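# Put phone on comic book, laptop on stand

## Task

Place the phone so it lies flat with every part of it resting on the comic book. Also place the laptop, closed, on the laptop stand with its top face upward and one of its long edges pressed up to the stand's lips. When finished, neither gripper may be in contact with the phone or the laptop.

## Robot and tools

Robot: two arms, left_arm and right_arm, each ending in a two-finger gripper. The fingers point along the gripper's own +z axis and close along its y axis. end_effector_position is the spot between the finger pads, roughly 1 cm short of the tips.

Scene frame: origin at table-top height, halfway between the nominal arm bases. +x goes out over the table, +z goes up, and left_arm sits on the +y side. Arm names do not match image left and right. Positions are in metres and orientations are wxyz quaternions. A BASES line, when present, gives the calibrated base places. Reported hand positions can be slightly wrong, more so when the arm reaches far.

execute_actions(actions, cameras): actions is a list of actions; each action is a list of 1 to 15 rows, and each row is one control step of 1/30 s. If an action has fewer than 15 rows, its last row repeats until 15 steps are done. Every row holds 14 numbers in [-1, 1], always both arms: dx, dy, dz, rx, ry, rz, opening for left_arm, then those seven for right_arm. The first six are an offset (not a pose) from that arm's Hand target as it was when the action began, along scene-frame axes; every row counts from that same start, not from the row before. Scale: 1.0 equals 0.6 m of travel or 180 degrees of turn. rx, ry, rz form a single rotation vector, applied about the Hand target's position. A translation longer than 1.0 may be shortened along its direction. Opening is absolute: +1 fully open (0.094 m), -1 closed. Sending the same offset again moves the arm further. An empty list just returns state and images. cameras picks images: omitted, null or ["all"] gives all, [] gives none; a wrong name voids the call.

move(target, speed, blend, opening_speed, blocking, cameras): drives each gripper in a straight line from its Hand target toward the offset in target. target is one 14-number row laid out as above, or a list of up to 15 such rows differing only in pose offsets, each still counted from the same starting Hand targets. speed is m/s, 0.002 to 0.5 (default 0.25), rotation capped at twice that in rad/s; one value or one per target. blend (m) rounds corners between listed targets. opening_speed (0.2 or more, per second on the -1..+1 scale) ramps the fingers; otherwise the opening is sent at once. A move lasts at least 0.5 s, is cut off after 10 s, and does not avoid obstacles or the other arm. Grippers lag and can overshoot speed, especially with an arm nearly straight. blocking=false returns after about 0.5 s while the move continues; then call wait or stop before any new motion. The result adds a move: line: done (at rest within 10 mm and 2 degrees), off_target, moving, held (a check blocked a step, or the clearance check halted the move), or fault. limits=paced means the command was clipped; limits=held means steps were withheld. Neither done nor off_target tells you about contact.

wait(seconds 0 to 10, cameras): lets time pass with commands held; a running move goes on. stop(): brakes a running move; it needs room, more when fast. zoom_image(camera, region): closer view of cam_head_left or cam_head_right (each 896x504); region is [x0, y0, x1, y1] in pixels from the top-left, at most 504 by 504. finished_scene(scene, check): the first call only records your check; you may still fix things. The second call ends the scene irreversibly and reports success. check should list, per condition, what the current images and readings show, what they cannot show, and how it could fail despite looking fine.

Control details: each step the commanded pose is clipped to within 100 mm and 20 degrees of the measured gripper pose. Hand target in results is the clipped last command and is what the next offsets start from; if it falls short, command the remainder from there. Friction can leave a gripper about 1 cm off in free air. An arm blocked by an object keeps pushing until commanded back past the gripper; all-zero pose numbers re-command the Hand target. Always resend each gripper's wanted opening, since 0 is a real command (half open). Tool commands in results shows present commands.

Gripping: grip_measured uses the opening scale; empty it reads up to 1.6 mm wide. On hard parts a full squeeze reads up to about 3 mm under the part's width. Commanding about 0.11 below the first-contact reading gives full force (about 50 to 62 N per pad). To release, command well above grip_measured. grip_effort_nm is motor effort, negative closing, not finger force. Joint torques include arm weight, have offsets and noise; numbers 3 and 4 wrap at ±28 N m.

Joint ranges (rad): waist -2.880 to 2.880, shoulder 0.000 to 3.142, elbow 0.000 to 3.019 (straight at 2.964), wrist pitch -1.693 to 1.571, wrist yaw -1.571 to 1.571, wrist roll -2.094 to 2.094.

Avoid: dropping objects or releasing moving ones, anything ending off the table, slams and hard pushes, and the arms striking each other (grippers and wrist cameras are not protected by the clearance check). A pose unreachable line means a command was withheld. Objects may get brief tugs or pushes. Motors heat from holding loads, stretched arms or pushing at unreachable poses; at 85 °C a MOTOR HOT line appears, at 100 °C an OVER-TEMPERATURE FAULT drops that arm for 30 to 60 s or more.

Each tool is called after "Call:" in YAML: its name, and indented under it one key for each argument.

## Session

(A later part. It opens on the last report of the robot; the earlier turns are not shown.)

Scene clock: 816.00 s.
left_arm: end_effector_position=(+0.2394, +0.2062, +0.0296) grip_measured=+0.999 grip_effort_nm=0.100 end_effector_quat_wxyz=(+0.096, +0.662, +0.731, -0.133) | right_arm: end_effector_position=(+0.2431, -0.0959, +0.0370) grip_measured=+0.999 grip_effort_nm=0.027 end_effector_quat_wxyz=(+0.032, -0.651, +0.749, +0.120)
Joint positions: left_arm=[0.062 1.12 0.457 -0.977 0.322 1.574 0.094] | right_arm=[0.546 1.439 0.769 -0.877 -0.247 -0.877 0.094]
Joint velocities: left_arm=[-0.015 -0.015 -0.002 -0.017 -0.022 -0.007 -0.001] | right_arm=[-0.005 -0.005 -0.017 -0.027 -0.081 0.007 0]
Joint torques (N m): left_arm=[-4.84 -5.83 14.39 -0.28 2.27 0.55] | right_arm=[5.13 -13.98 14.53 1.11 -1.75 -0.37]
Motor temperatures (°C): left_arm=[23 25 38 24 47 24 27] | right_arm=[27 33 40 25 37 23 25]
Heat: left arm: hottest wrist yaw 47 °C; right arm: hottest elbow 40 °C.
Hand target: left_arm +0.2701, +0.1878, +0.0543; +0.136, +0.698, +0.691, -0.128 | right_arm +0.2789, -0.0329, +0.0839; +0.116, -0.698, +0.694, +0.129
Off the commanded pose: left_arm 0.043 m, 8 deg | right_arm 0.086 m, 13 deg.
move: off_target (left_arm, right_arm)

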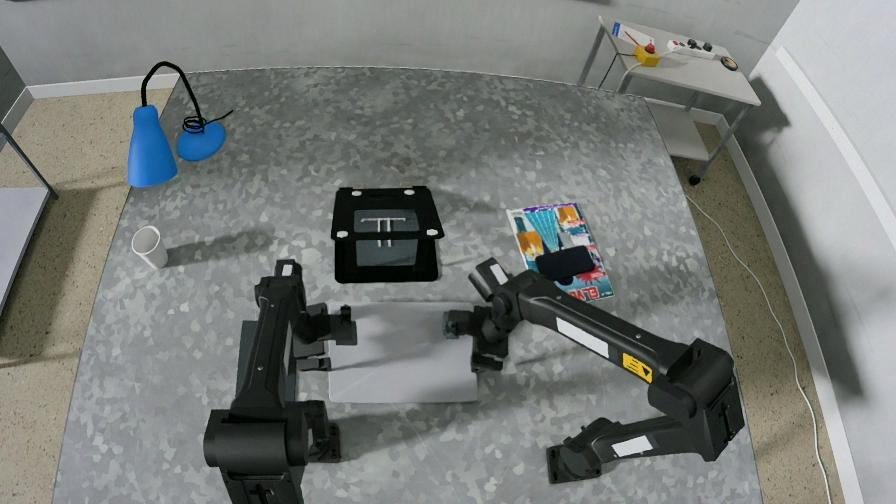

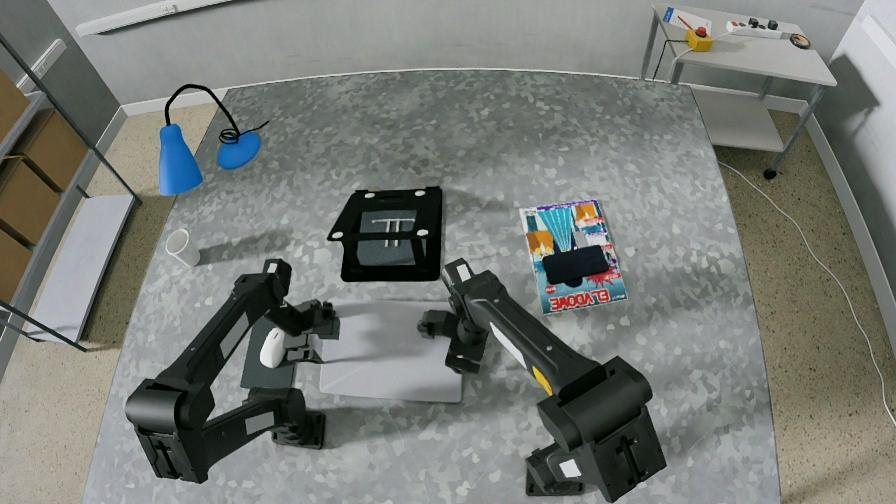

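Call:
zoom_image:
  camera: "cam_head_left"
  region: [420, 330, 500, 420]

Call:
zoom_image:
  camera: "cam_head_right"
  region: [280, 330, 350, 410]

Scaled by 5.600.

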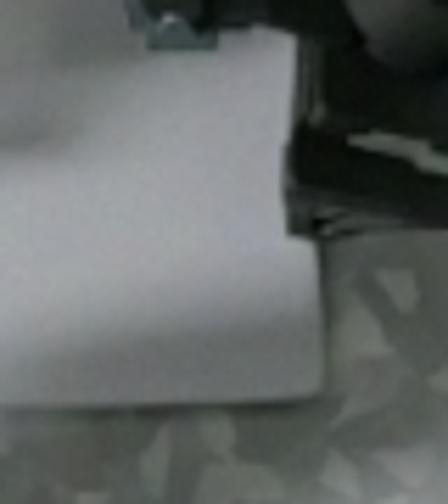

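Scaled by 6.300.

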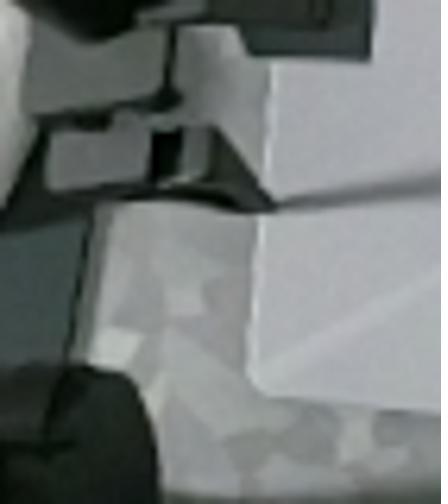

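Call:
move:
  target:
    - [-0.025,0.103,0.0,0.03,0,0,1,-0.03,-0.22,0,-0.03,0,0,1]
    - [-0.025,0.103,-0.067,0.03,0,0,1,-0.03,-0.37,0.17,-0.03,0,0,1]
  speed: 0.1

Call:
zoom_image:
  camera: "cam_head_left"
  region: [290, 270, 500, 420]

Call:
zoom_image:
  camera: "cam_head_right"
  region: [280, 270, 490, 420]

Scene clock: 847.03 s.
left_arm: end_effector_position=(+0.2536, +0.2456, +0.0163) grip_measured=+0.999 grip_effort_nm=0.100 end_effector_quat_wxyz=(+0.102, +0.706, +0.694, -0.097) | right_arm: end_effector_position=(+0.2419, -0.2519, +0.1634) grip_measured=+0.999 grip_effort_nm=0.027 end_effector_quat_wxyz=(-0.060, +0.701, -0.701, -0.114)
Joint positions: left_arm=[0.201 1.189 0.468 -0.911 0.276 1.826 0.094] | right_arm=[0.058 1.124 0.864 -1.373 -0.252 -1.515 0.094]
Joint velocities: left_arm=[-0.015 -0.005 0.002 0.022 -0.037 0.051 0.001] | right_arm=[-0.015 -0.015 -0.002 -0.017 -0.022 0.022 0.001]
Joint torques (N m): left_arm=[0.03 -4.78 7.71 0.77 0.16 0.11] | right_arm=[-0.38 -8.94 12.23 -0.31 -0.28 0.09]
Motor temperatures (°C): left_arm=[23 25 41 24 40 24 26] | right_arm=[27 33 45 25 32 24 25]
Heat: left arm: hottest elbow 41 °C; right arm: hottest elbow 45 °C.
Hand target: left_arm +0.2553, +0.2493, +0.0139; +0.103, +0.704, +0.696, -0.095 | right_arm +0.2604, -0.2541, +0.1890; -0.086, +0.703, -0.700, -0.094
Off the commanded pose: left_arm 0.005 m, 0 deg | right_arm 0.030 m, 3 deg.
move: off_target (right_arm)

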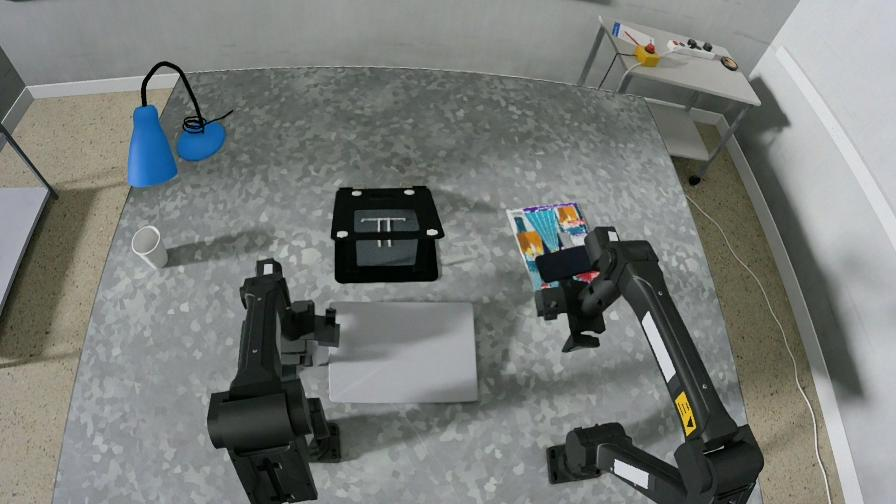

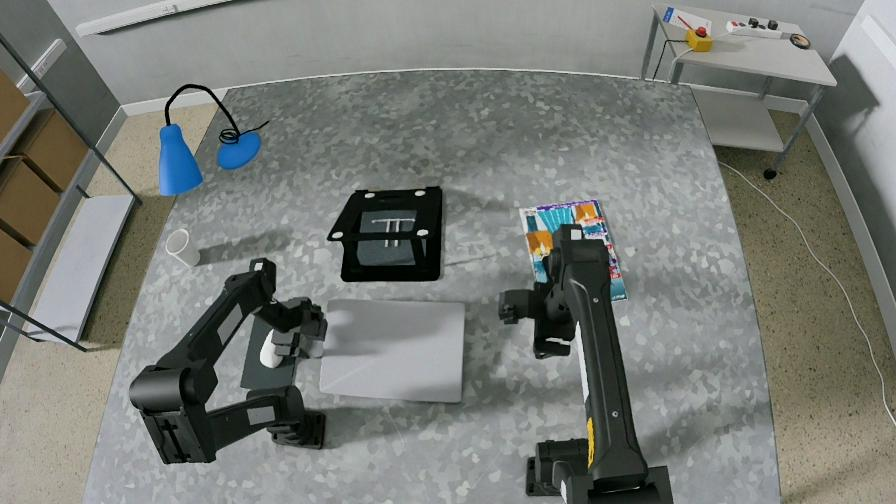

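Scaled by 2.400.

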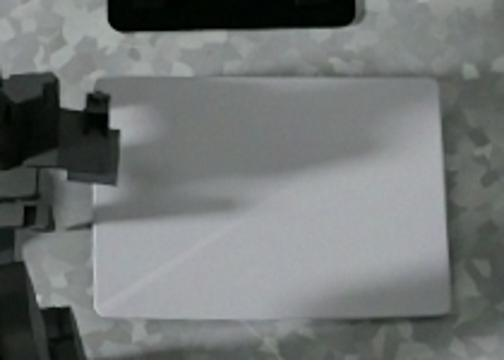

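Scaled by 2.400.

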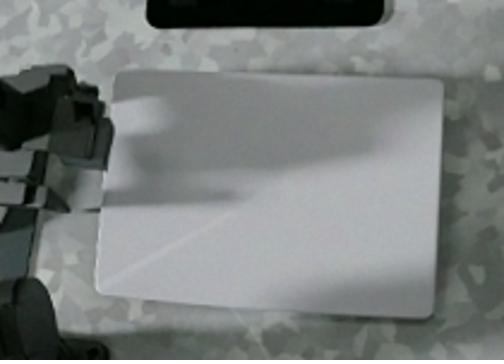

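Call:
move:
  target:
    - [0.0,-0.165,0.003,0,0,0,1,0,0,0,0,0,0,1]
  speed: 0.06

Call:
zoom_image:
  camera: "cam_head_left"
  region: [290, 270, 500, 420]

Call:
zoom_image:
  camera: "cam_head_right"
  region: [280, 270, 490, 420]

Scene clock: 851.80 s.
left_arm: end_effector_position=(+0.2553, +0.1601, +0.0154) grip_measured=+0.999 grip_effort_nm=0.095 end_effector_quat_wxyz=(+0.094, +0.703, +0.698, -0.093) | right_arm: end_effector_position=(+0.2418, -0.2519, +0.1634) grip_measured=+0.999 grip_effort_nm=0.032 end_effector_quat_wxyz=(-0.060, +0.701, -0.701, -0.114)
Joint positions: left_arm=[-0.193 1.162 0.449 -0.814 0.261 1.408 0.094] | right_arm=[0.058 1.124 0.864 -1.373 -0.252 -1.516 0.094]
Joint velocities: left_arm=[-0.024 -0.005 -0.002 -0.012 -0.081 -0.022 0] | right_arm=[-0.024 0.015 0.002 -0.002 0.022 0.007 0]
Joint torques (N m): left_arm=[-4.01 -6.71 7.39 1.05 0.8 -0.32] | right_arm=[-0.32 -8.94 12.23 -0.34 -0.27 0.08]
Motor temperatures (°C): left_arm=[23 25 40 24 38 24 26] | right_arm=[27 33 47 25 31 24 25]
Heat: left arm: hottest elbow 40 °C; right arm: hottest elbow 47 °C.
Hand target: left_arm +0.2549, +0.1505, +0.0168; +0.105, +0.704, +0.696, -0.095 | right_arm +0.2603, -0.2541, +0.1889; -0.086, +0.703, -0.700, -0.094
Off the commanded pose: left_arm 0.010 m, 1 deg | right_arm 0.032 m, 4 deg.
move: off_target (right_arm)

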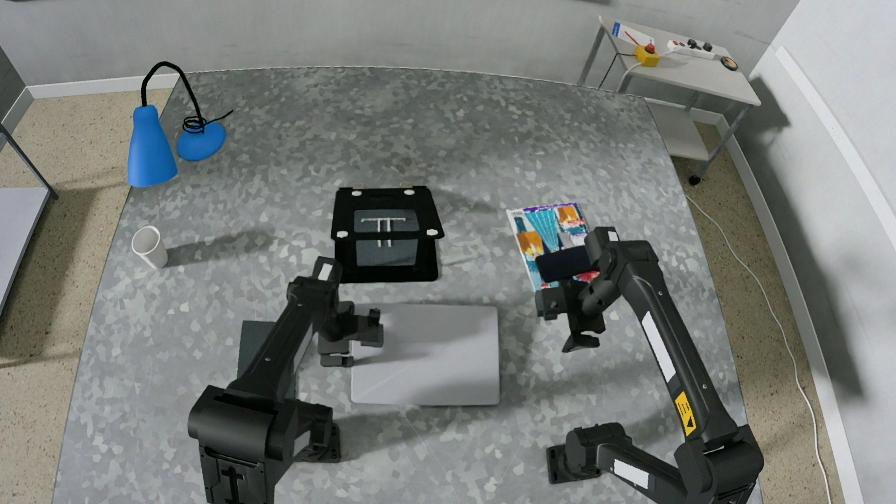

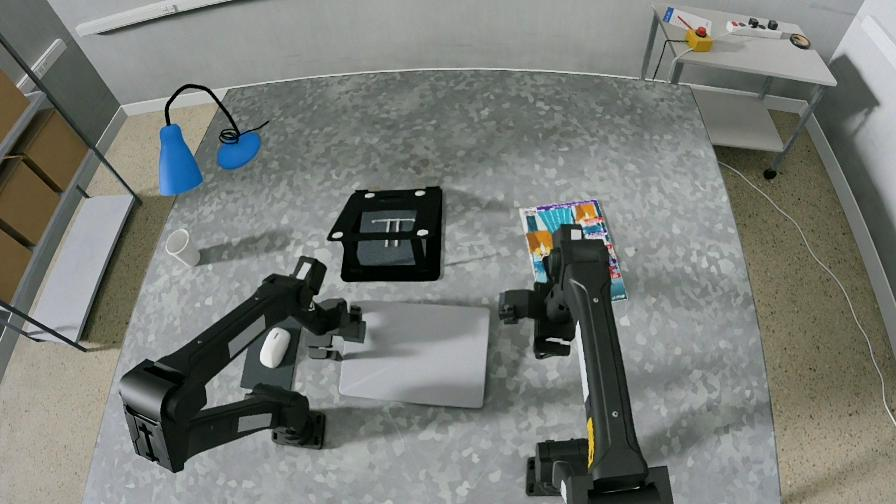

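Scaled by 2.400.

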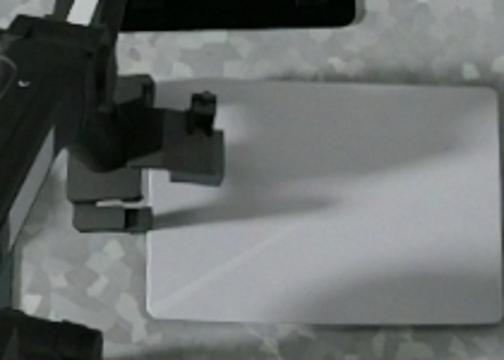

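Scaled by 2.400.

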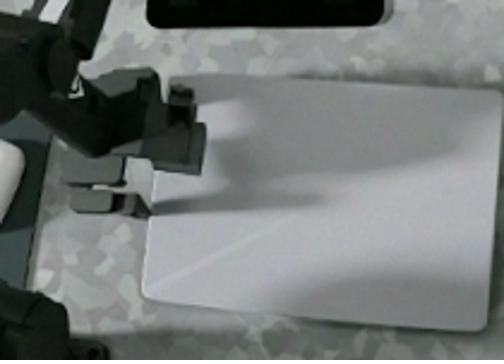

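Call:
move:
  target:
    - [0.0,0.08,0.01,0,0,0,-0.2,0,0,0,0,0,0,-0.2]
    - [-0.02,0.19,0.3,-0.1924,0.3204,0.4029,-0.2,-0.033,-0.033,0.02,0.1942,0.308,-0.4092,-0.2]
  speed: 0.2
  opening_speed: 0.6

Scene clock: 867.33 s.
left_arm: end_effector_position=(+0.2366, +0.2545, +0.1764) grip_measured=-0.198 grip_effort_nm=-0.085 end_effector_quat_wxyz=(+0.054, -0.041, +0.912, -0.405) | right_arm: end_effector_position=(+0.2454, -0.2744, +0.2046) grip_measured=-0.199 grip_effort_nm=-0.081 end_effector_quat_wxyz=(+0.022, -0.010, +0.871, +0.490)
Joint positions: left_arm=[0.624 1.09 0.712 -1.667 0.725 0.746 0.038] | right_arm=[-0.391 1.278 0.861 -1.67 -0.931 -0.671 0.038]
Joint velocities: left_arm=[0.015 0.005 -0.017 -0.012 0.051 -0.022 0] | right_arm=[-0.015 -0.005 0.002 0.002 -0.051 -0.007 0]
Joint torques (N m): left_arm=[0.73 -7.47 12.97 -1.06 0.49 -0.02] | right_arm=[-0.32 -8.76 5.93 -1.03 -0.51 0.19]
Motor temperatures (°C): left_arm=[23 25 38 24 35 24 26] | right_arm=[27 33 48 25 29 23 25]
Heat: left arm: hottest elbow 38 °C; right arm: hottest elbow 48 °C.
Hand target: left_arm +0.2442, +0.2653, +0.1944; -0.008, +0.000, +0.866, -0.500 | right_arm +0.2408, -0.2759, +0.2018; +0.008, +0.004, +0.867, +0.499
Off the commanded pose: left_arm 0.024 m, 14 deg | right_arm 0.006 m, 3 deg.
joint sent to its limit (left arm) — joint 4 (wrist pitch), lower limit. The joint targets are off in position and orientation.
joint sent to its limit (right arm) — joint 4 (wrist pitch), lower limit. The joint targets still meet the commanded pose.
move: off_target (left_arm, right_arm)

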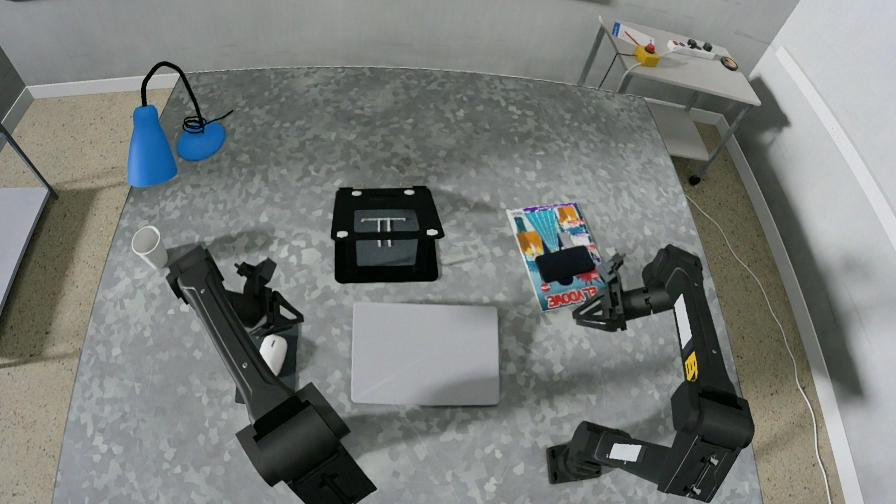

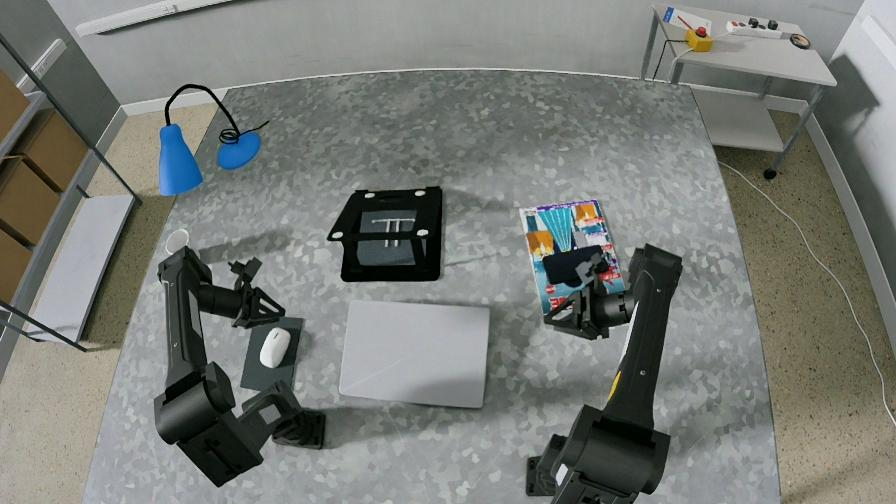

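Call:
zoom_image:
  camera: "cam_head_left"
  region: [565, 240, 665, 340]

Call:
zoom_image:
  camera: "cam_head_right"
  region: [210, 250, 310, 350]

Scaled by 5.040.

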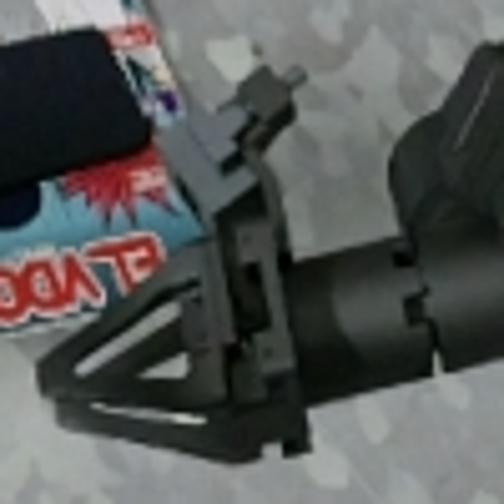

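Scaled by 5.040.

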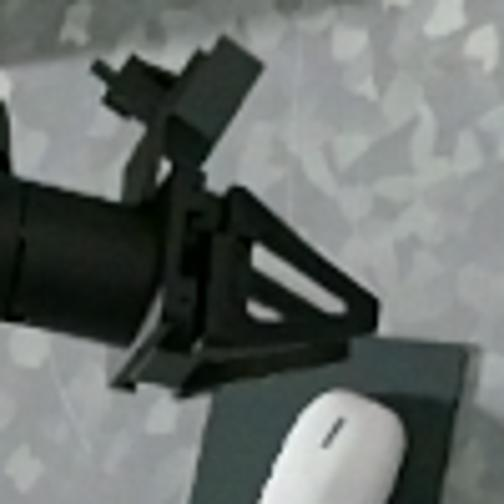

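Call:
move:
  target:
    - [-0.004,-0.12,-0.1,0.194,0,0,0.49,0,0.12,-0.11,-0.194,0,0,0.49]
    - [-0.004,-0.145,-0.225,0.194,0,0,0.49,0,0.145,-0.236,-0.194,0,0,0.49]
  speed: 0.15

Call:
zoom_image:
  camera: "cam_head_left"
  region: [290, 270, 570, 420]

Call:
zoom_image:
  camera: "cam_head_right"
  region: [280, 270, 560, 420]

Scene clock: 930.37 s.
left_arm: end_effector_position=(+0.2455, +0.1808, +0.0662) grip_measured=+0.488 grip_effort_nm=0.125 end_effector_quat_wxyz=(+0.004, -0.007, +0.976, -0.218) | right_arm: end_effector_position=(+0.2402, -0.1906, +0.0680) grip_measured=+0.489 grip_effort_nm=0.061 end_effector_quat_wxyz=(+0.011, -0.003, +0.975, +0.220)
Joint positions: left_arm=[0.027 1.025 0.493 -1.054 0.44 0.046 0.07] | right_arm=[0.173 1.186 0.603 -0.881 -0.432 0.195 0.07]
Joint velocities: left_arm=[0.005 -0.015 -0.002 0.017 -0.007 0.007 0] | right_arm=[-0.005 0.015 -0.007 -0.012 -0.007 0.081 0]
Joint torques (N m): left_arm=[-2.32 -4.25 8.24 0.7 0.1 -0.08] | right_arm=[1.44 -6.18 6.42 0.75 -0.13 0.21]
Motor temperatures (°C): left_arm=[23 25 39 24 32 24 26] | right_arm=[26 32 40 25 28 23 25]
Heat: left arm: hottest elbow 39 °C; right arm: hottest elbow 40 °C.
Hand target: left_arm +0.2433, +0.1779, +0.0609; -0.002, -0.004, +0.976, -0.217 | right_arm +0.2362, -0.1878, +0.0595; +0.001, -0.004, +0.976, +0.218
Off the commanded pose: left_arm 0.008 m, 1 deg | right_arm 0.008 m, 1 deg.
move: done

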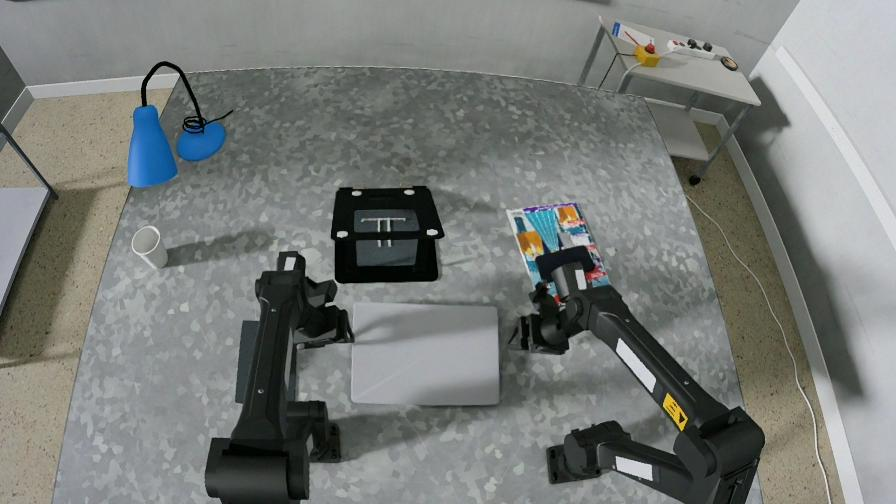

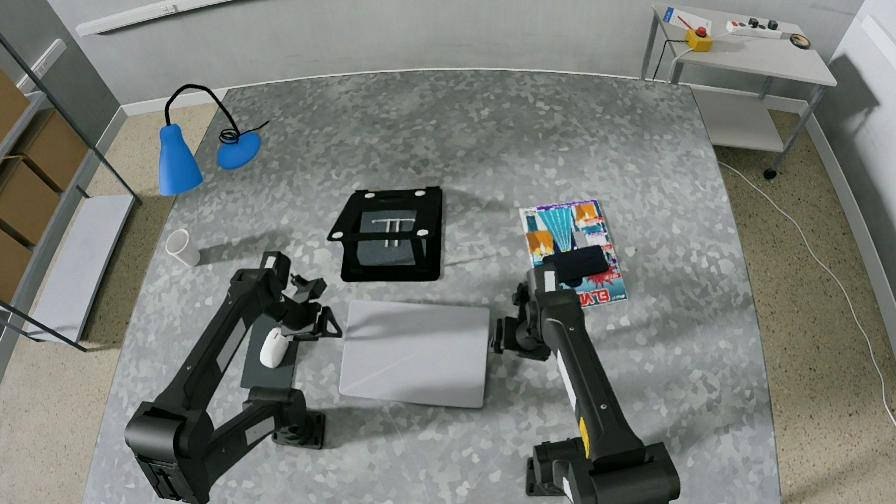

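Scaled by 1.800.

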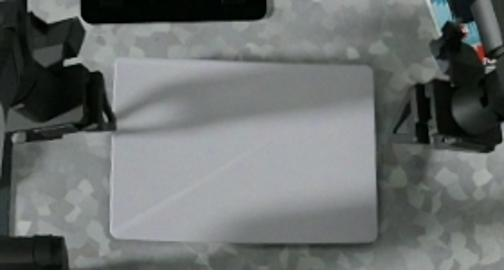

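Scaled by 1.800.

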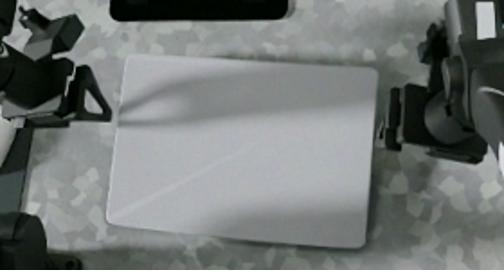

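Call:
move:
  target: [0, -0.005, -0.055, 0,0,0, 0.49, 0, 0.005, -0.055, 0,0,0, 0.49]
  speed: 0.06

Scene clock: 945.67 s.
left_arm: end_effector_position=(+0.2463, +0.1776, +0.0335) grip_measured=+0.488 grip_effort_nm=0.129 end_effector_quat_wxyz=(+0.004, -0.007, +0.976, -0.218) | right_arm: end_effector_position=(+0.2418, -0.1878, +0.0357) grip_measured=+0.489 grip_effort_nm=0.061 end_effector_quat_wxyz=(+0.013, -0.003, +0.975, +0.220)
Joint positions: left_arm=[0.012 1.105 0.438 -0.91 0.44 0.028 0.07] | right_arm=[0.182 1.263 0.557 -0.752 -0.431 0.205 0.07]
Joint velocities: left_arm=[-0.015 0.015 -0.002 0.012 0.022 0.007 0] | right_arm=[-0.024 -0.005 -0.007 -0.007 -0.007 -0.007 0]
Joint torques (N m): left_arm=[-2.43 -4.19 7.46 0.65 0.12 -0.04] | right_arm=[1.49 -6.71 5.64 0.65 -0.13 0.17]
Motor temperatures (°C): left_arm=[23 25 38 24 31 24 26] | right_arm=[26 32 39 25 27 23 25]
Heat: left arm: hottest elbow 38 °C; right arm: hottest elbow 39 °C.
Hand target: left_arm +0.2430, +0.1746, +0.0282; -0.002, -0.005, +0.976, -0.217 | right_arm +0.2358, -0.1854, +0.0265; +0.001, -0.004, +0.976, +0.217
Off the commanded pose: left_arm 0.007 m, 1 deg | right_arm 0.011 m, 1 deg.
move: off_target (right_arm)

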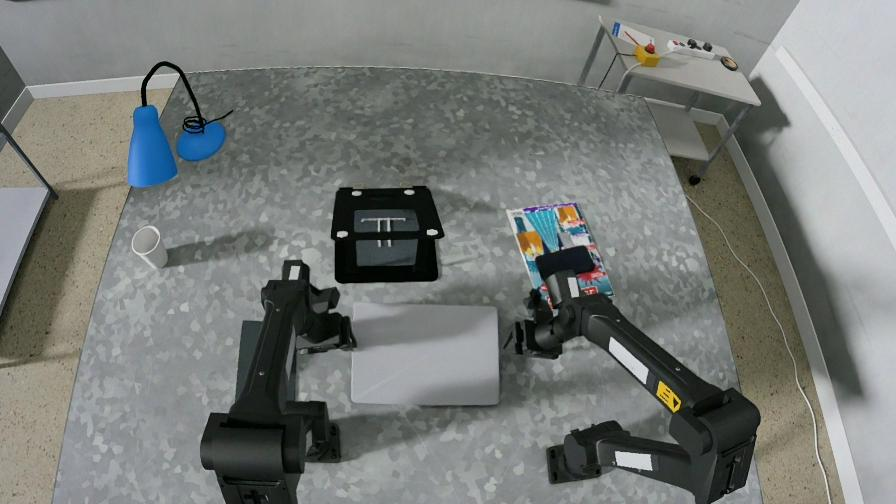

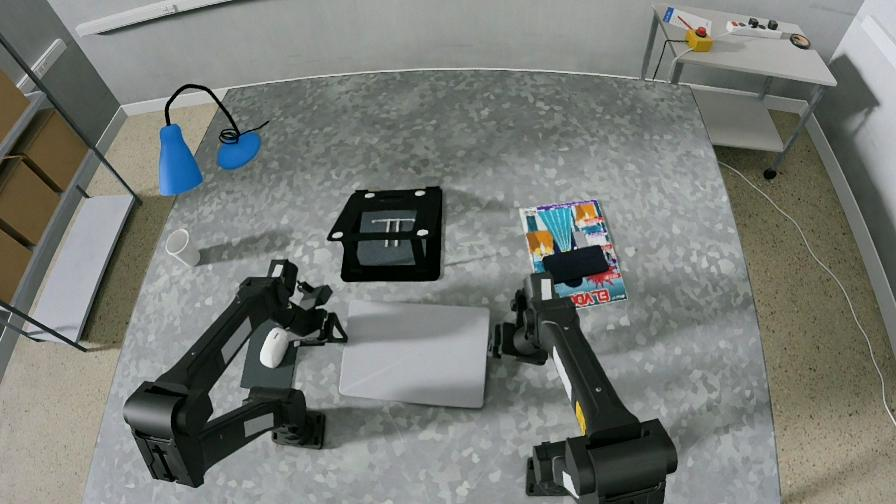

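Call:
move:
  target: [0, -0.012, -0.018, 0,0,0, 0.49, 0.005, 0.012, -0.02, 0,0,0, 0.49]
  speed: 0.05
  cameras: ["cam_head_left"]

Call:
zoom_image:
  camera: "cam_head_left"
  region: [280, 280, 560, 420]

Scene clock: 951.53 s.
left_arm: end_effector_position=(+0.2480, +0.1712, +0.0249) grip_measured=+0.488 grip_effort_nm=0.129 end_effector_quat_wxyz=(+0.007, -0.007, +0.976, -0.218) | right_arm: end_effector_position=(+0.2471, -0.1819, +0.0283) grip_measured=+0.489 grip_effort_nm=0.071 end_effector_quat_wxyz=(+0.017, -0.004, +0.975, +0.221)
Joint positions: left_arm=[-0.018 1.126 0.422 -0.853 0.44 -0.007 0.07] | right_arm=[0.199 1.293 0.556 -0.703 -0.43 0.224 0.07]
Joint velocities: left_arm=[-0.005 0.005 0.002 0.002 0.022 -0.022 0] | right_arm=[-0.005 -0.005 -0.002 0.007 -0.007 0.022 -0.001]
Joint torques (N m): left_arm=[-2.73 -4.13 7.04 0.99 0.13 -0.03] | right_arm=[1.85 -6.18 5.15 0.87 -0.11 0.23]
Motor temperatures (°C): left_arm=[23 25 37 24 31 24 26] | right_arm=[26 32 38 25 27 23 25]
Heat: left arm: hottest elbow 37 °C; right arm: hottest elbow 38 °C.
Hand target: left_arm +0.2429, +0.1673, +0.0176; -0.002, -0.005, +0.976, -0.217 | right_arm +0.2388, -0.1783, +0.0143; +0.001, -0.004, +0.976, +0.217
Off the commanded pose: left_arm 0.010 m, 1 deg | right_arm 0.017 m, 2 deg.
move: off_target (right_arm)
Images, in order (width x height): cam_head_left 896x504.

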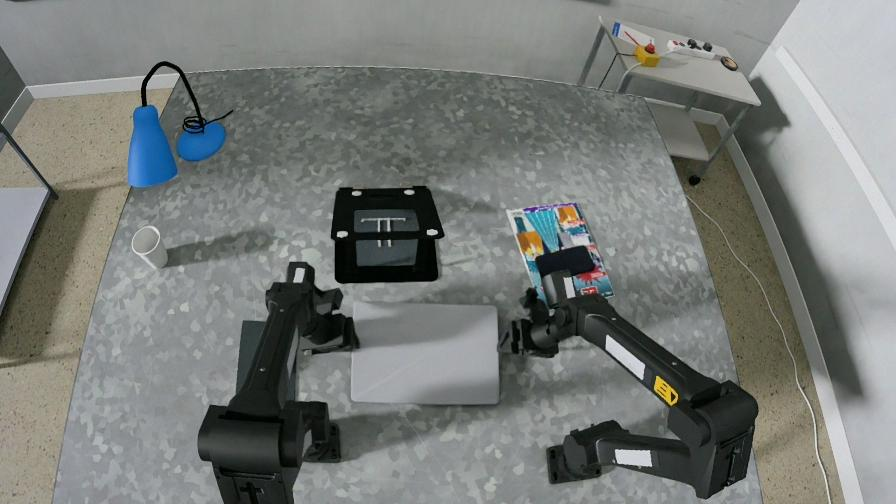

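Scaled by 1.800.

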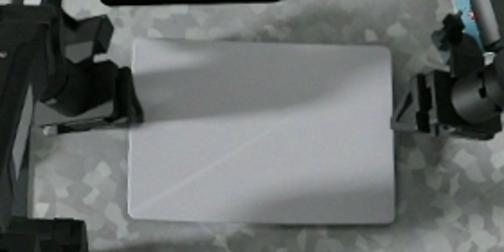

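Call:
move:
  target: [-0.003, -0.070, -0.003, 0,0,0, 0.49, -0.008, 0.078, -0.006, 0,0,0, 0.49]
  speed: 0.03
  cameras: ["cam_head_left"]

Call:
zoom_image:
  camera: "cam_head_left"
  region: [280, 280, 560, 420]

Scene clock: 957.77 s.
left_arm: end_effector_position=(+0.2492, +0.1286, +0.0248) grip_measured=+0.488 grip_effort_nm=0.134 end_effector_quat_wxyz=(+0.005, -0.009, +0.975, -0.222) | right_arm: end_effector_position=(+0.2434, -0.1351, +0.0273) grip_measured=+0.489 grip_effort_nm=0.061 end_effector_quat_wxyz=(+0.021, -0.002, +0.974, +0.227)
Joint positions: left_arm=[-0.209 1.126 0.418 -0.762 0.437 -0.221 0.07] | right_arm=[0.359 1.306 0.556 -0.607 -0.411 0.405 0.07]
Joint velocities: left_arm=[0.005 -0.024 -0.007 0.002 -0.081 -0.007 0] | right_arm=[-0.005 -0.015 0.012 -0.007 0.007 -0.066 0]
Joint torques (N m): left_arm=[-2.9 -5.42 6.28 1.32 -0.09 -0.08] | right_arm=[2.02 -5.3 5.65 0.98 0.04 0.16]
Motor temperatures (°C): left_arm=[23 25 37 24 31 24 26] | right_arm=[26 32 38 25 27 23 25]
Heat: left arm: hottest elbow 37 °C; right arm: hottest elbow 38 °C.
Hand target: left_arm +0.2408, +0.1254, +0.0162; -0.001, -0.005, +0.976, -0.217 | right_arm +0.2340, -0.1315, +0.0101; +0.000, -0.004, +0.976, +0.217
Off the commanded pose: left_arm 0.013 m, 1 deg | right_arm 0.019 m, 3 deg.
move: off_target (left_arm, right_arm)
Images, in order (width x height): cam_head_left 896x504.

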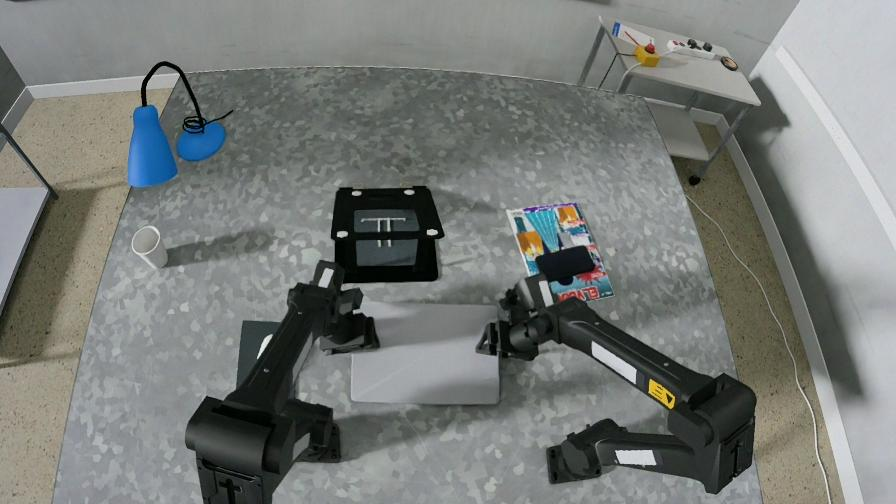

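Scaled by 1.800.

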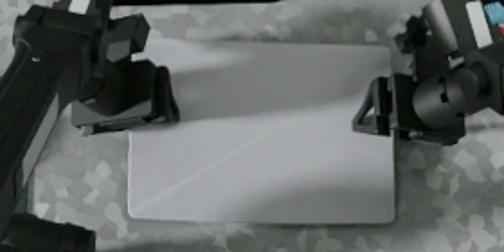

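Call:
move:
  target: [-0.025, -0.005, 0.0, 0,0,0, 0.49, -0.018, 0.004, -0.0, 0,0,0, 0.49]
  speed: 0.04
  cameras: ["cam_head_left"]

Call:
zoom_image:
  camera: "cam_head_left"
  region: [280, 280, 560, 420]

Scene clock: 964.57 s.
left_arm: end_effector_position=(+0.2383, +0.1234, +0.0239) grip_measured=+0.488 grip_effort_nm=0.125 end_effector_quat_wxyz=(+0.010, -0.008, +0.975, -0.222) | right_arm: end_effector_position=(+0.2415, -0.1299, +0.0266) grip_measured=+0.489 grip_effort_nm=0.066 end_effector_quat_wxyz=(+0.021, +0.000, +0.974, +0.227)
Joint positions: left_arm=[-0.244 1.083 0.387 -0.749 0.432 -0.259 0.07] | right_arm=[0.379 1.306 0.553 -0.595 -0.406 0.431 0.07]
Joint velocities: left_arm=[-0.015 -0.005 -0.007 -0.002 0.022 -0.022 0] | right_arm=[0.005 0.005 -0.002 -0.002 0.007 0.022 -0.001]
Joint torques (N m): left_arm=[-2.61 -5.25 5.89 0.7 0 -0.06] | right_arm=[2.32 -7.36 4.21 0.83 0.02 0.15]
Motor temperatures (°C): left_arm=[23 25 36 24 31 24 26] | right_arm=[26 32 38 25 27 23 25]
Heat: left arm: hottest elbow 36 °C; right arm: hottest elbow 38 °C.
Hand target: left_arm +0.2258, +0.1225, +0.0163; -0.001, -0.005, +0.976, -0.217 | right_arm +0.2231, -0.1290, +0.0101; +0.000, -0.004, +0.976, +0.217
Off the commanded pose: left_arm 0.015 m, 1 deg | right_arm 0.025 m, 3 deg.
move: off_target (left_arm, right_arm)
Images, in order (width x height): cam_head_left 896x504.

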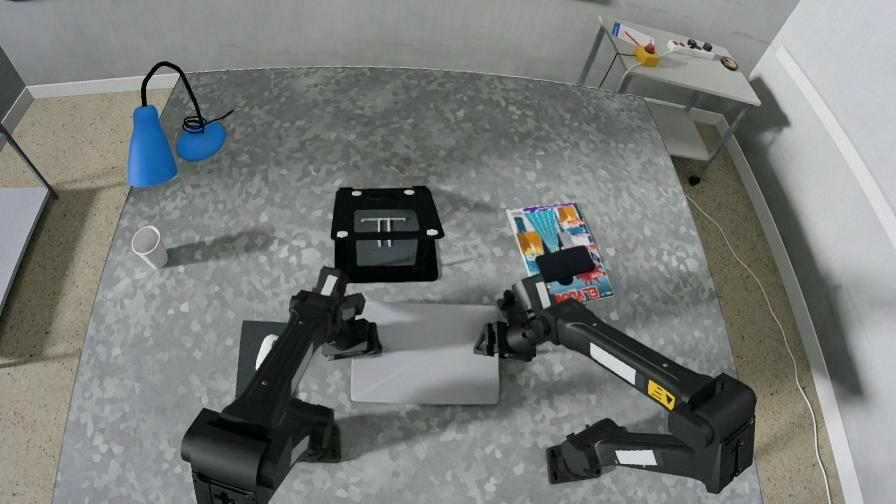

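Scaled by 1.800.

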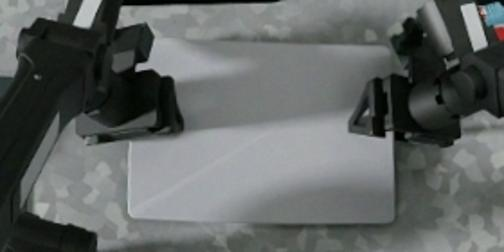

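Call:
move:
  target: [0.008, -0.035, 0.0, 0,0,0, 0.49, -0.01, 0.035, -0.0, 0,0,0, 0.49]
  speed: 0.03
  cameras: ["cam_head_left"]

Call:
zoom_image:
  camera: "cam_head_left"
  region: [280, 280, 560, 420]

Scene clock: 967.33 s.
left_arm: end_effector_position=(+0.2360, +0.1144, +0.0232) grip_measured=+0.489 grip_effort_nm=0.076 end_effector_quat_wxyz=(+0.009, -0.009, +0.977, -0.213) | right_arm: end_effector_position=(+0.2347, -0.1119, +0.0261) grip_measured=+0.489 grip_effort_nm=0.056 end_effector_quat_wxyz=(+0.022, -0.003, +0.974, +0.223)
Joint positions: left_arm=[-0.303 1.079 0.387 -0.734 0.406 -0.323 0.07] | right_arm=[0.45 1.306 0.552 -0.568 -0.382 0.497 0.07]
Joint velocities: left_arm=[-0.015 -0.005 0.007 0.002 -0.051 -0.022 0.001] | right_arm=[0.015 0.005 -0.007 0.012 0.022 -0.051 -0.001]
Joint torques (N m): left_arm=[-4.95 -3.84 7.64 1.84 0.55 -0.32] | right_arm=[2.67 -6.89 4.52 1.09 -0.21 0.29]
Motor temperatures (°C): left_arm=[23 25 36 24 31 24 26] | right_arm=[26 32 38 25 27 23 25]
Heat: left arm: hottest elbow 36 °C; right arm: hottest elbow 38 °C.
Hand target: left_arm +0.2305, +0.1015, +0.0164; -0.001, -0.005, +0.976, -0.218 | right_arm +0.2171, -0.1079, +0.0097; -0.001, -0.004, +0.976, +0.217
Off the commanded pose: left_arm 0.016 m, 1 deg | right_arm 0.024 m, 3 deg.
move: off_target (left_arm, right_arm)
Images, in order (width x height): cam_head_left 896x504.

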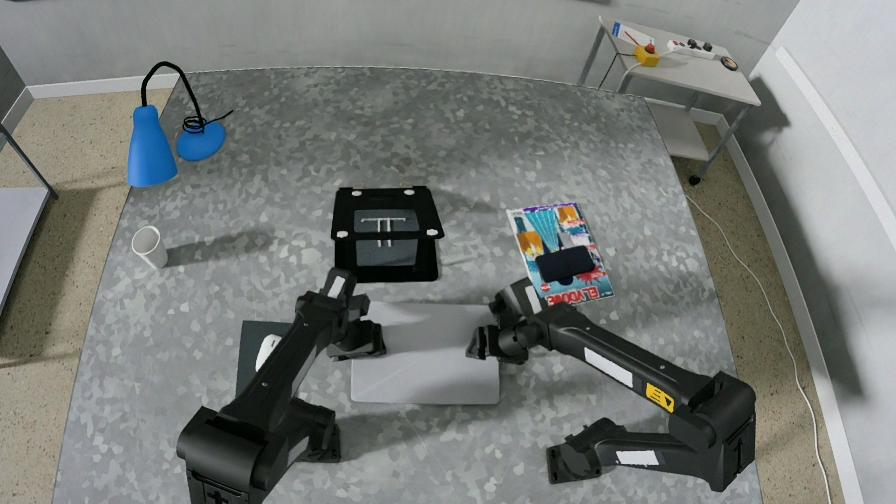

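Scaled by 1.800.

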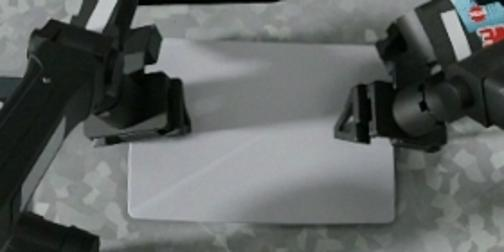

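Call:
move:
  target: [0.008, -0.005, 0.0, 0,0,0, 0.49, 0.01, 0.02, -0.0, 0,0,0, 0.49]
  speed: 0.03
  cameras: ["cam_head_left"]

Call:
zoom_image:
  camera: "cam_head_left"
  region: [280, 280, 560, 420]

Scene clock: 971.63 s.
left_arm: end_effector_position=(+0.2362, +0.1144, +0.0232) grip_measured=+0.489 grip_effort_nm=0.071 end_effector_quat_wxyz=(+0.009, -0.010, +0.977, -0.212) | right_arm: end_effector_position=(+0.2345, -0.1113, +0.0256) grip_measured=+0.489 grip_effort_nm=0.032 end_effector_quat_wxyz=(+0.023, -0.002, +0.975, +0.219)
Joint positions: left_arm=[-0.304 1.079 0.387 -0.733 0.403 -0.325 0.07] | right_arm=[0.457 1.306 0.552 -0.566 -0.372 0.506 0.07]
Joint velocities: left_arm=[-0.005 -0.005 0.002 -0.007 -0.051 -0.007 0] | right_arm=[-0.005 -0.005 -0.002 0.002 0.066 -0.022 0]
Joint torques (N m): left_arm=[-5.89 -2.43 8.5 1.98 0.65 -0.42] | right_arm=[4.37 -4.72 6.35 1.63 -0.42 0.53]
Motor temperatures (°C): left_arm=[23 25 36 24 31 24 26] | right_arm=[26 32 37 25 27 23 25]
Heat: left arm: hottest elbow 36 °C; right arm: hottest elbow 37 °C.
Hand target: left_arm +0.2353, +0.0985, +0.0165; -0.001, -0.005, +0.976, -0.218 | right_arm +0.2232, -0.0959, +0.0095; -0.001, -0.004, +0.976, +0.217
Off the commanded pose: left_arm 0.017 m, 1 deg | right_arm 0.025 m, 3 deg.
move: off_target (left_arm, right_arm)
Images, in order (width x height): cam_head_left 896x504.

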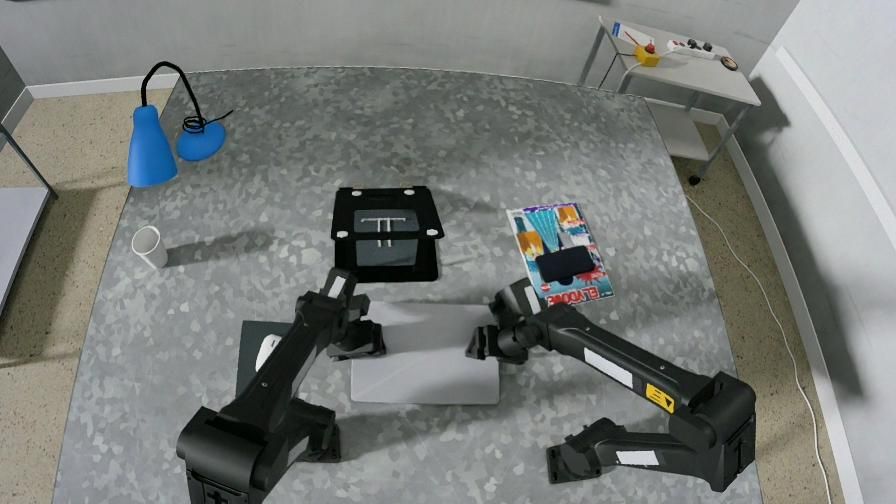

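Scaled by 1.800.

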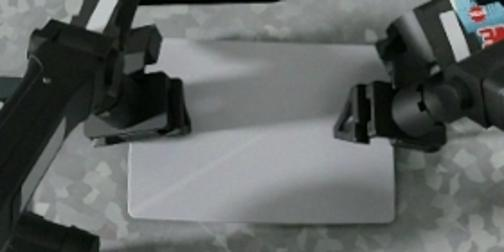

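Call:
move:
  target: [0.0, -0.008, 0.08, 0,0,0, 0.49, 0.0, 0.008, 0.09, 0,0,0, 0.49]
  speed: 0.05

Call:
zoom_image:
  camera: "cam_head_left"
  region: [280, 280, 560, 420]

Scene clock: 977.40 s.
left_arm: end_effector_position=(+0.2045, +0.1139, +0.0298) grip_measured=+0.490 grip_effort_nm=0.037 end_effector_quat_wxyz=(-0.040, -0.019, +0.980, -0.194) | right_arm: end_effector_position=(+0.1983, -0.1163, +0.0292) grip_measured=+0.491 grip_effort_nm=-0.076 end_effector_quat_wxyz=(-0.036, +0.010, +0.982, +0.188)
Joint positions: left_arm=[-0.356 1.025 0.387 -0.873 0.394 -0.379 0.07] | right_arm=[0.502 1.269 0.555 -0.726 -0.363 0.552 0.07]
Joint velocities: left_arm=[-0.005 0.005 -0.002 -0.007 -0.051 -0.037 0] | right_arm=[-0.005 -0.015 -0.007 0.007 -0.037 0.007 0.001]
Joint torques (N m): left_arm=[-3.49 -7.12 15.88 0.16 0.86 -0.11] | right_arm=[2.26 -11.28 11.51 0.23 -0.68 0.26]
Motor temperatures (°C): left_arm=[23 25 36 24 31 24 26] | right_arm=[26 32 38 25 27 23 25]
Heat: left arm: hottest elbow 36 °C; right arm: hottest elbow 38 °C.
Hand target: left_arm +0.2358, +0.0938, +0.0643; -0.001, -0.005, +0.976, -0.218 | right_arm +0.2238, -0.0902, +0.0636; -0.001, -0.004, +0.976, +0.217
Off the commanded pose: left_arm 0.051 m, 6 deg | right_arm 0.049 m, 6 deg.
move: off_target (left_arm, right_arm)

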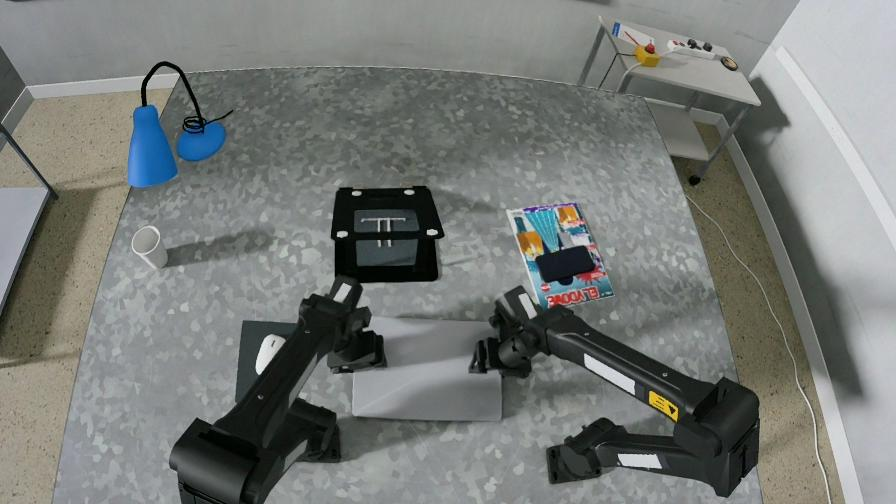

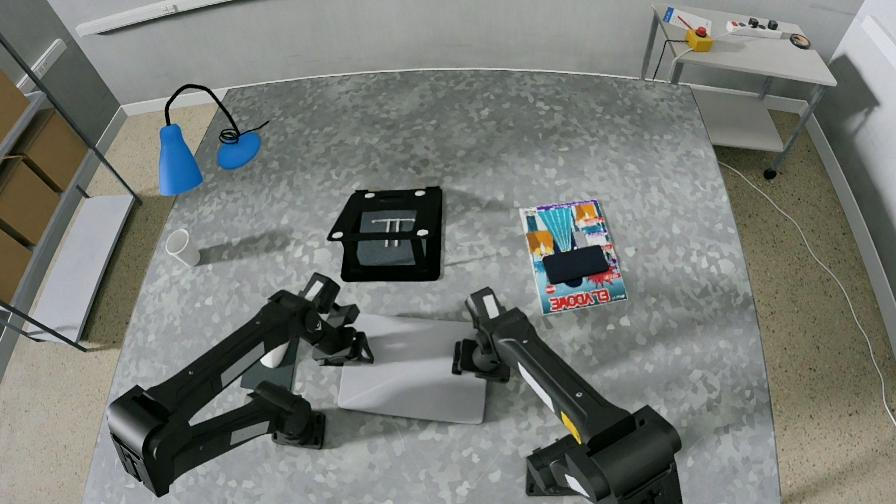

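Scaled by 1.800.

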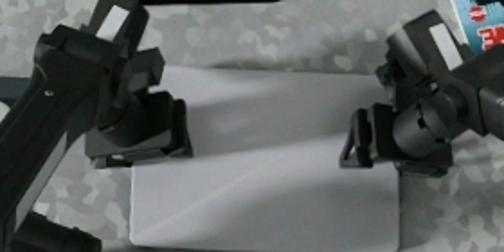

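Call:
move:
  target: [0.0, 0, 0.04, 0,0,0, 0.49, 0.0, 0, 0.04, 0,0,0, 0.49]
  speed: 0.05

Call:
zoom_image:
  camera: "cam_head_left"
  region: [280, 280, 560, 420]

Scene clock: 982.00 s.
left_arm: end_effector_position=(+0.2148, +0.1057, +0.0655) grip_measured=+0.490 grip_effort_nm=0.037 end_effector_quat_wxyz=(-0.028, -0.015, +0.978, -0.206) | right_arm: end_effector_position=(+0.1917, -0.1198, +0.0472) grip_measured=+0.491 grip_effort_nm=-0.076 end_effector_quat_wxyz=(-0.045, +0.014, +0.982, +0.182)
Joint positions: left_arm=[-0.366 0.96 0.458 -0.974 0.409 -0.388 0.07] | right_arm=[0.504 1.217 0.575 -0.82 -0.361 0.558 0.07]
Joint velocities: left_arm=[-0.015 -0.005 -0.007 -0.007 -0.007 -0.037 0] | right_arm=[0.005 -0.015 -0.007 -0.022 -0.066 0.007 0]
Joint torques (N m): left_arm=[-2.2 -4.66 14.67 0.55 0.31 -0.07] | right_arm=[2.2 -10.52 13.09 0.38 -0.74 0.21]
Motor temperatures (°C): left_arm=[23 25 37 24 31 24 26] | right_arm=[26 32 39 25 27 23 25]
Heat: left arm: hottest elbow 37 °C; right arm: hottest elbow 39 °C.
Hand target: left_arm +0.2362, +0.0938, +0.0882; -0.001, -0.005, +0.976, -0.218 | right_arm +0.2239, -0.0898, +0.0875; -0.001, -0.004, +0.976, +0.217
Off the commanded pose: left_arm 0.033 m, 4 deg | right_arm 0.059 m, 7 deg.
move: off_target (left_arm, right_arm)

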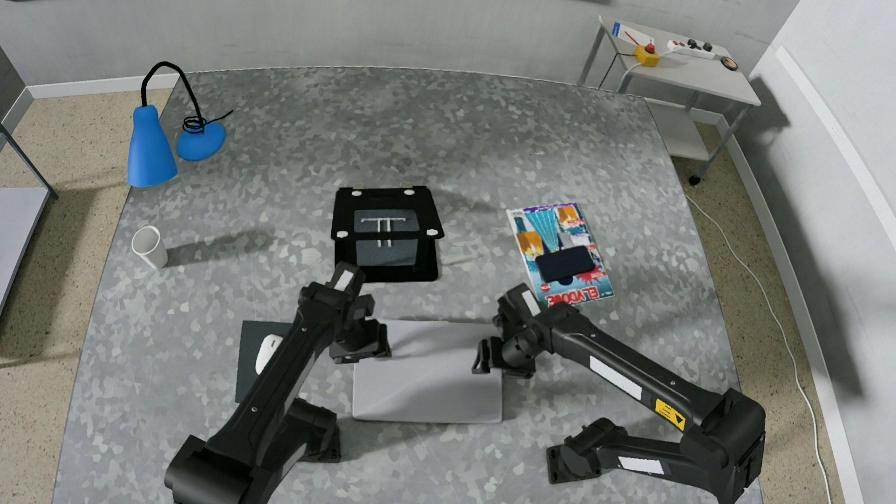

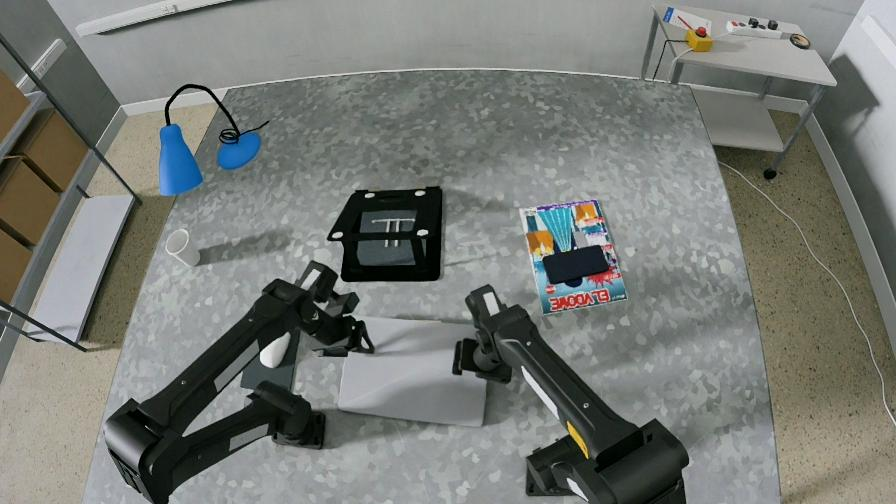

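Scaled by 1.800.

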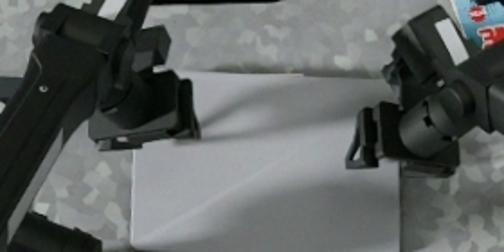

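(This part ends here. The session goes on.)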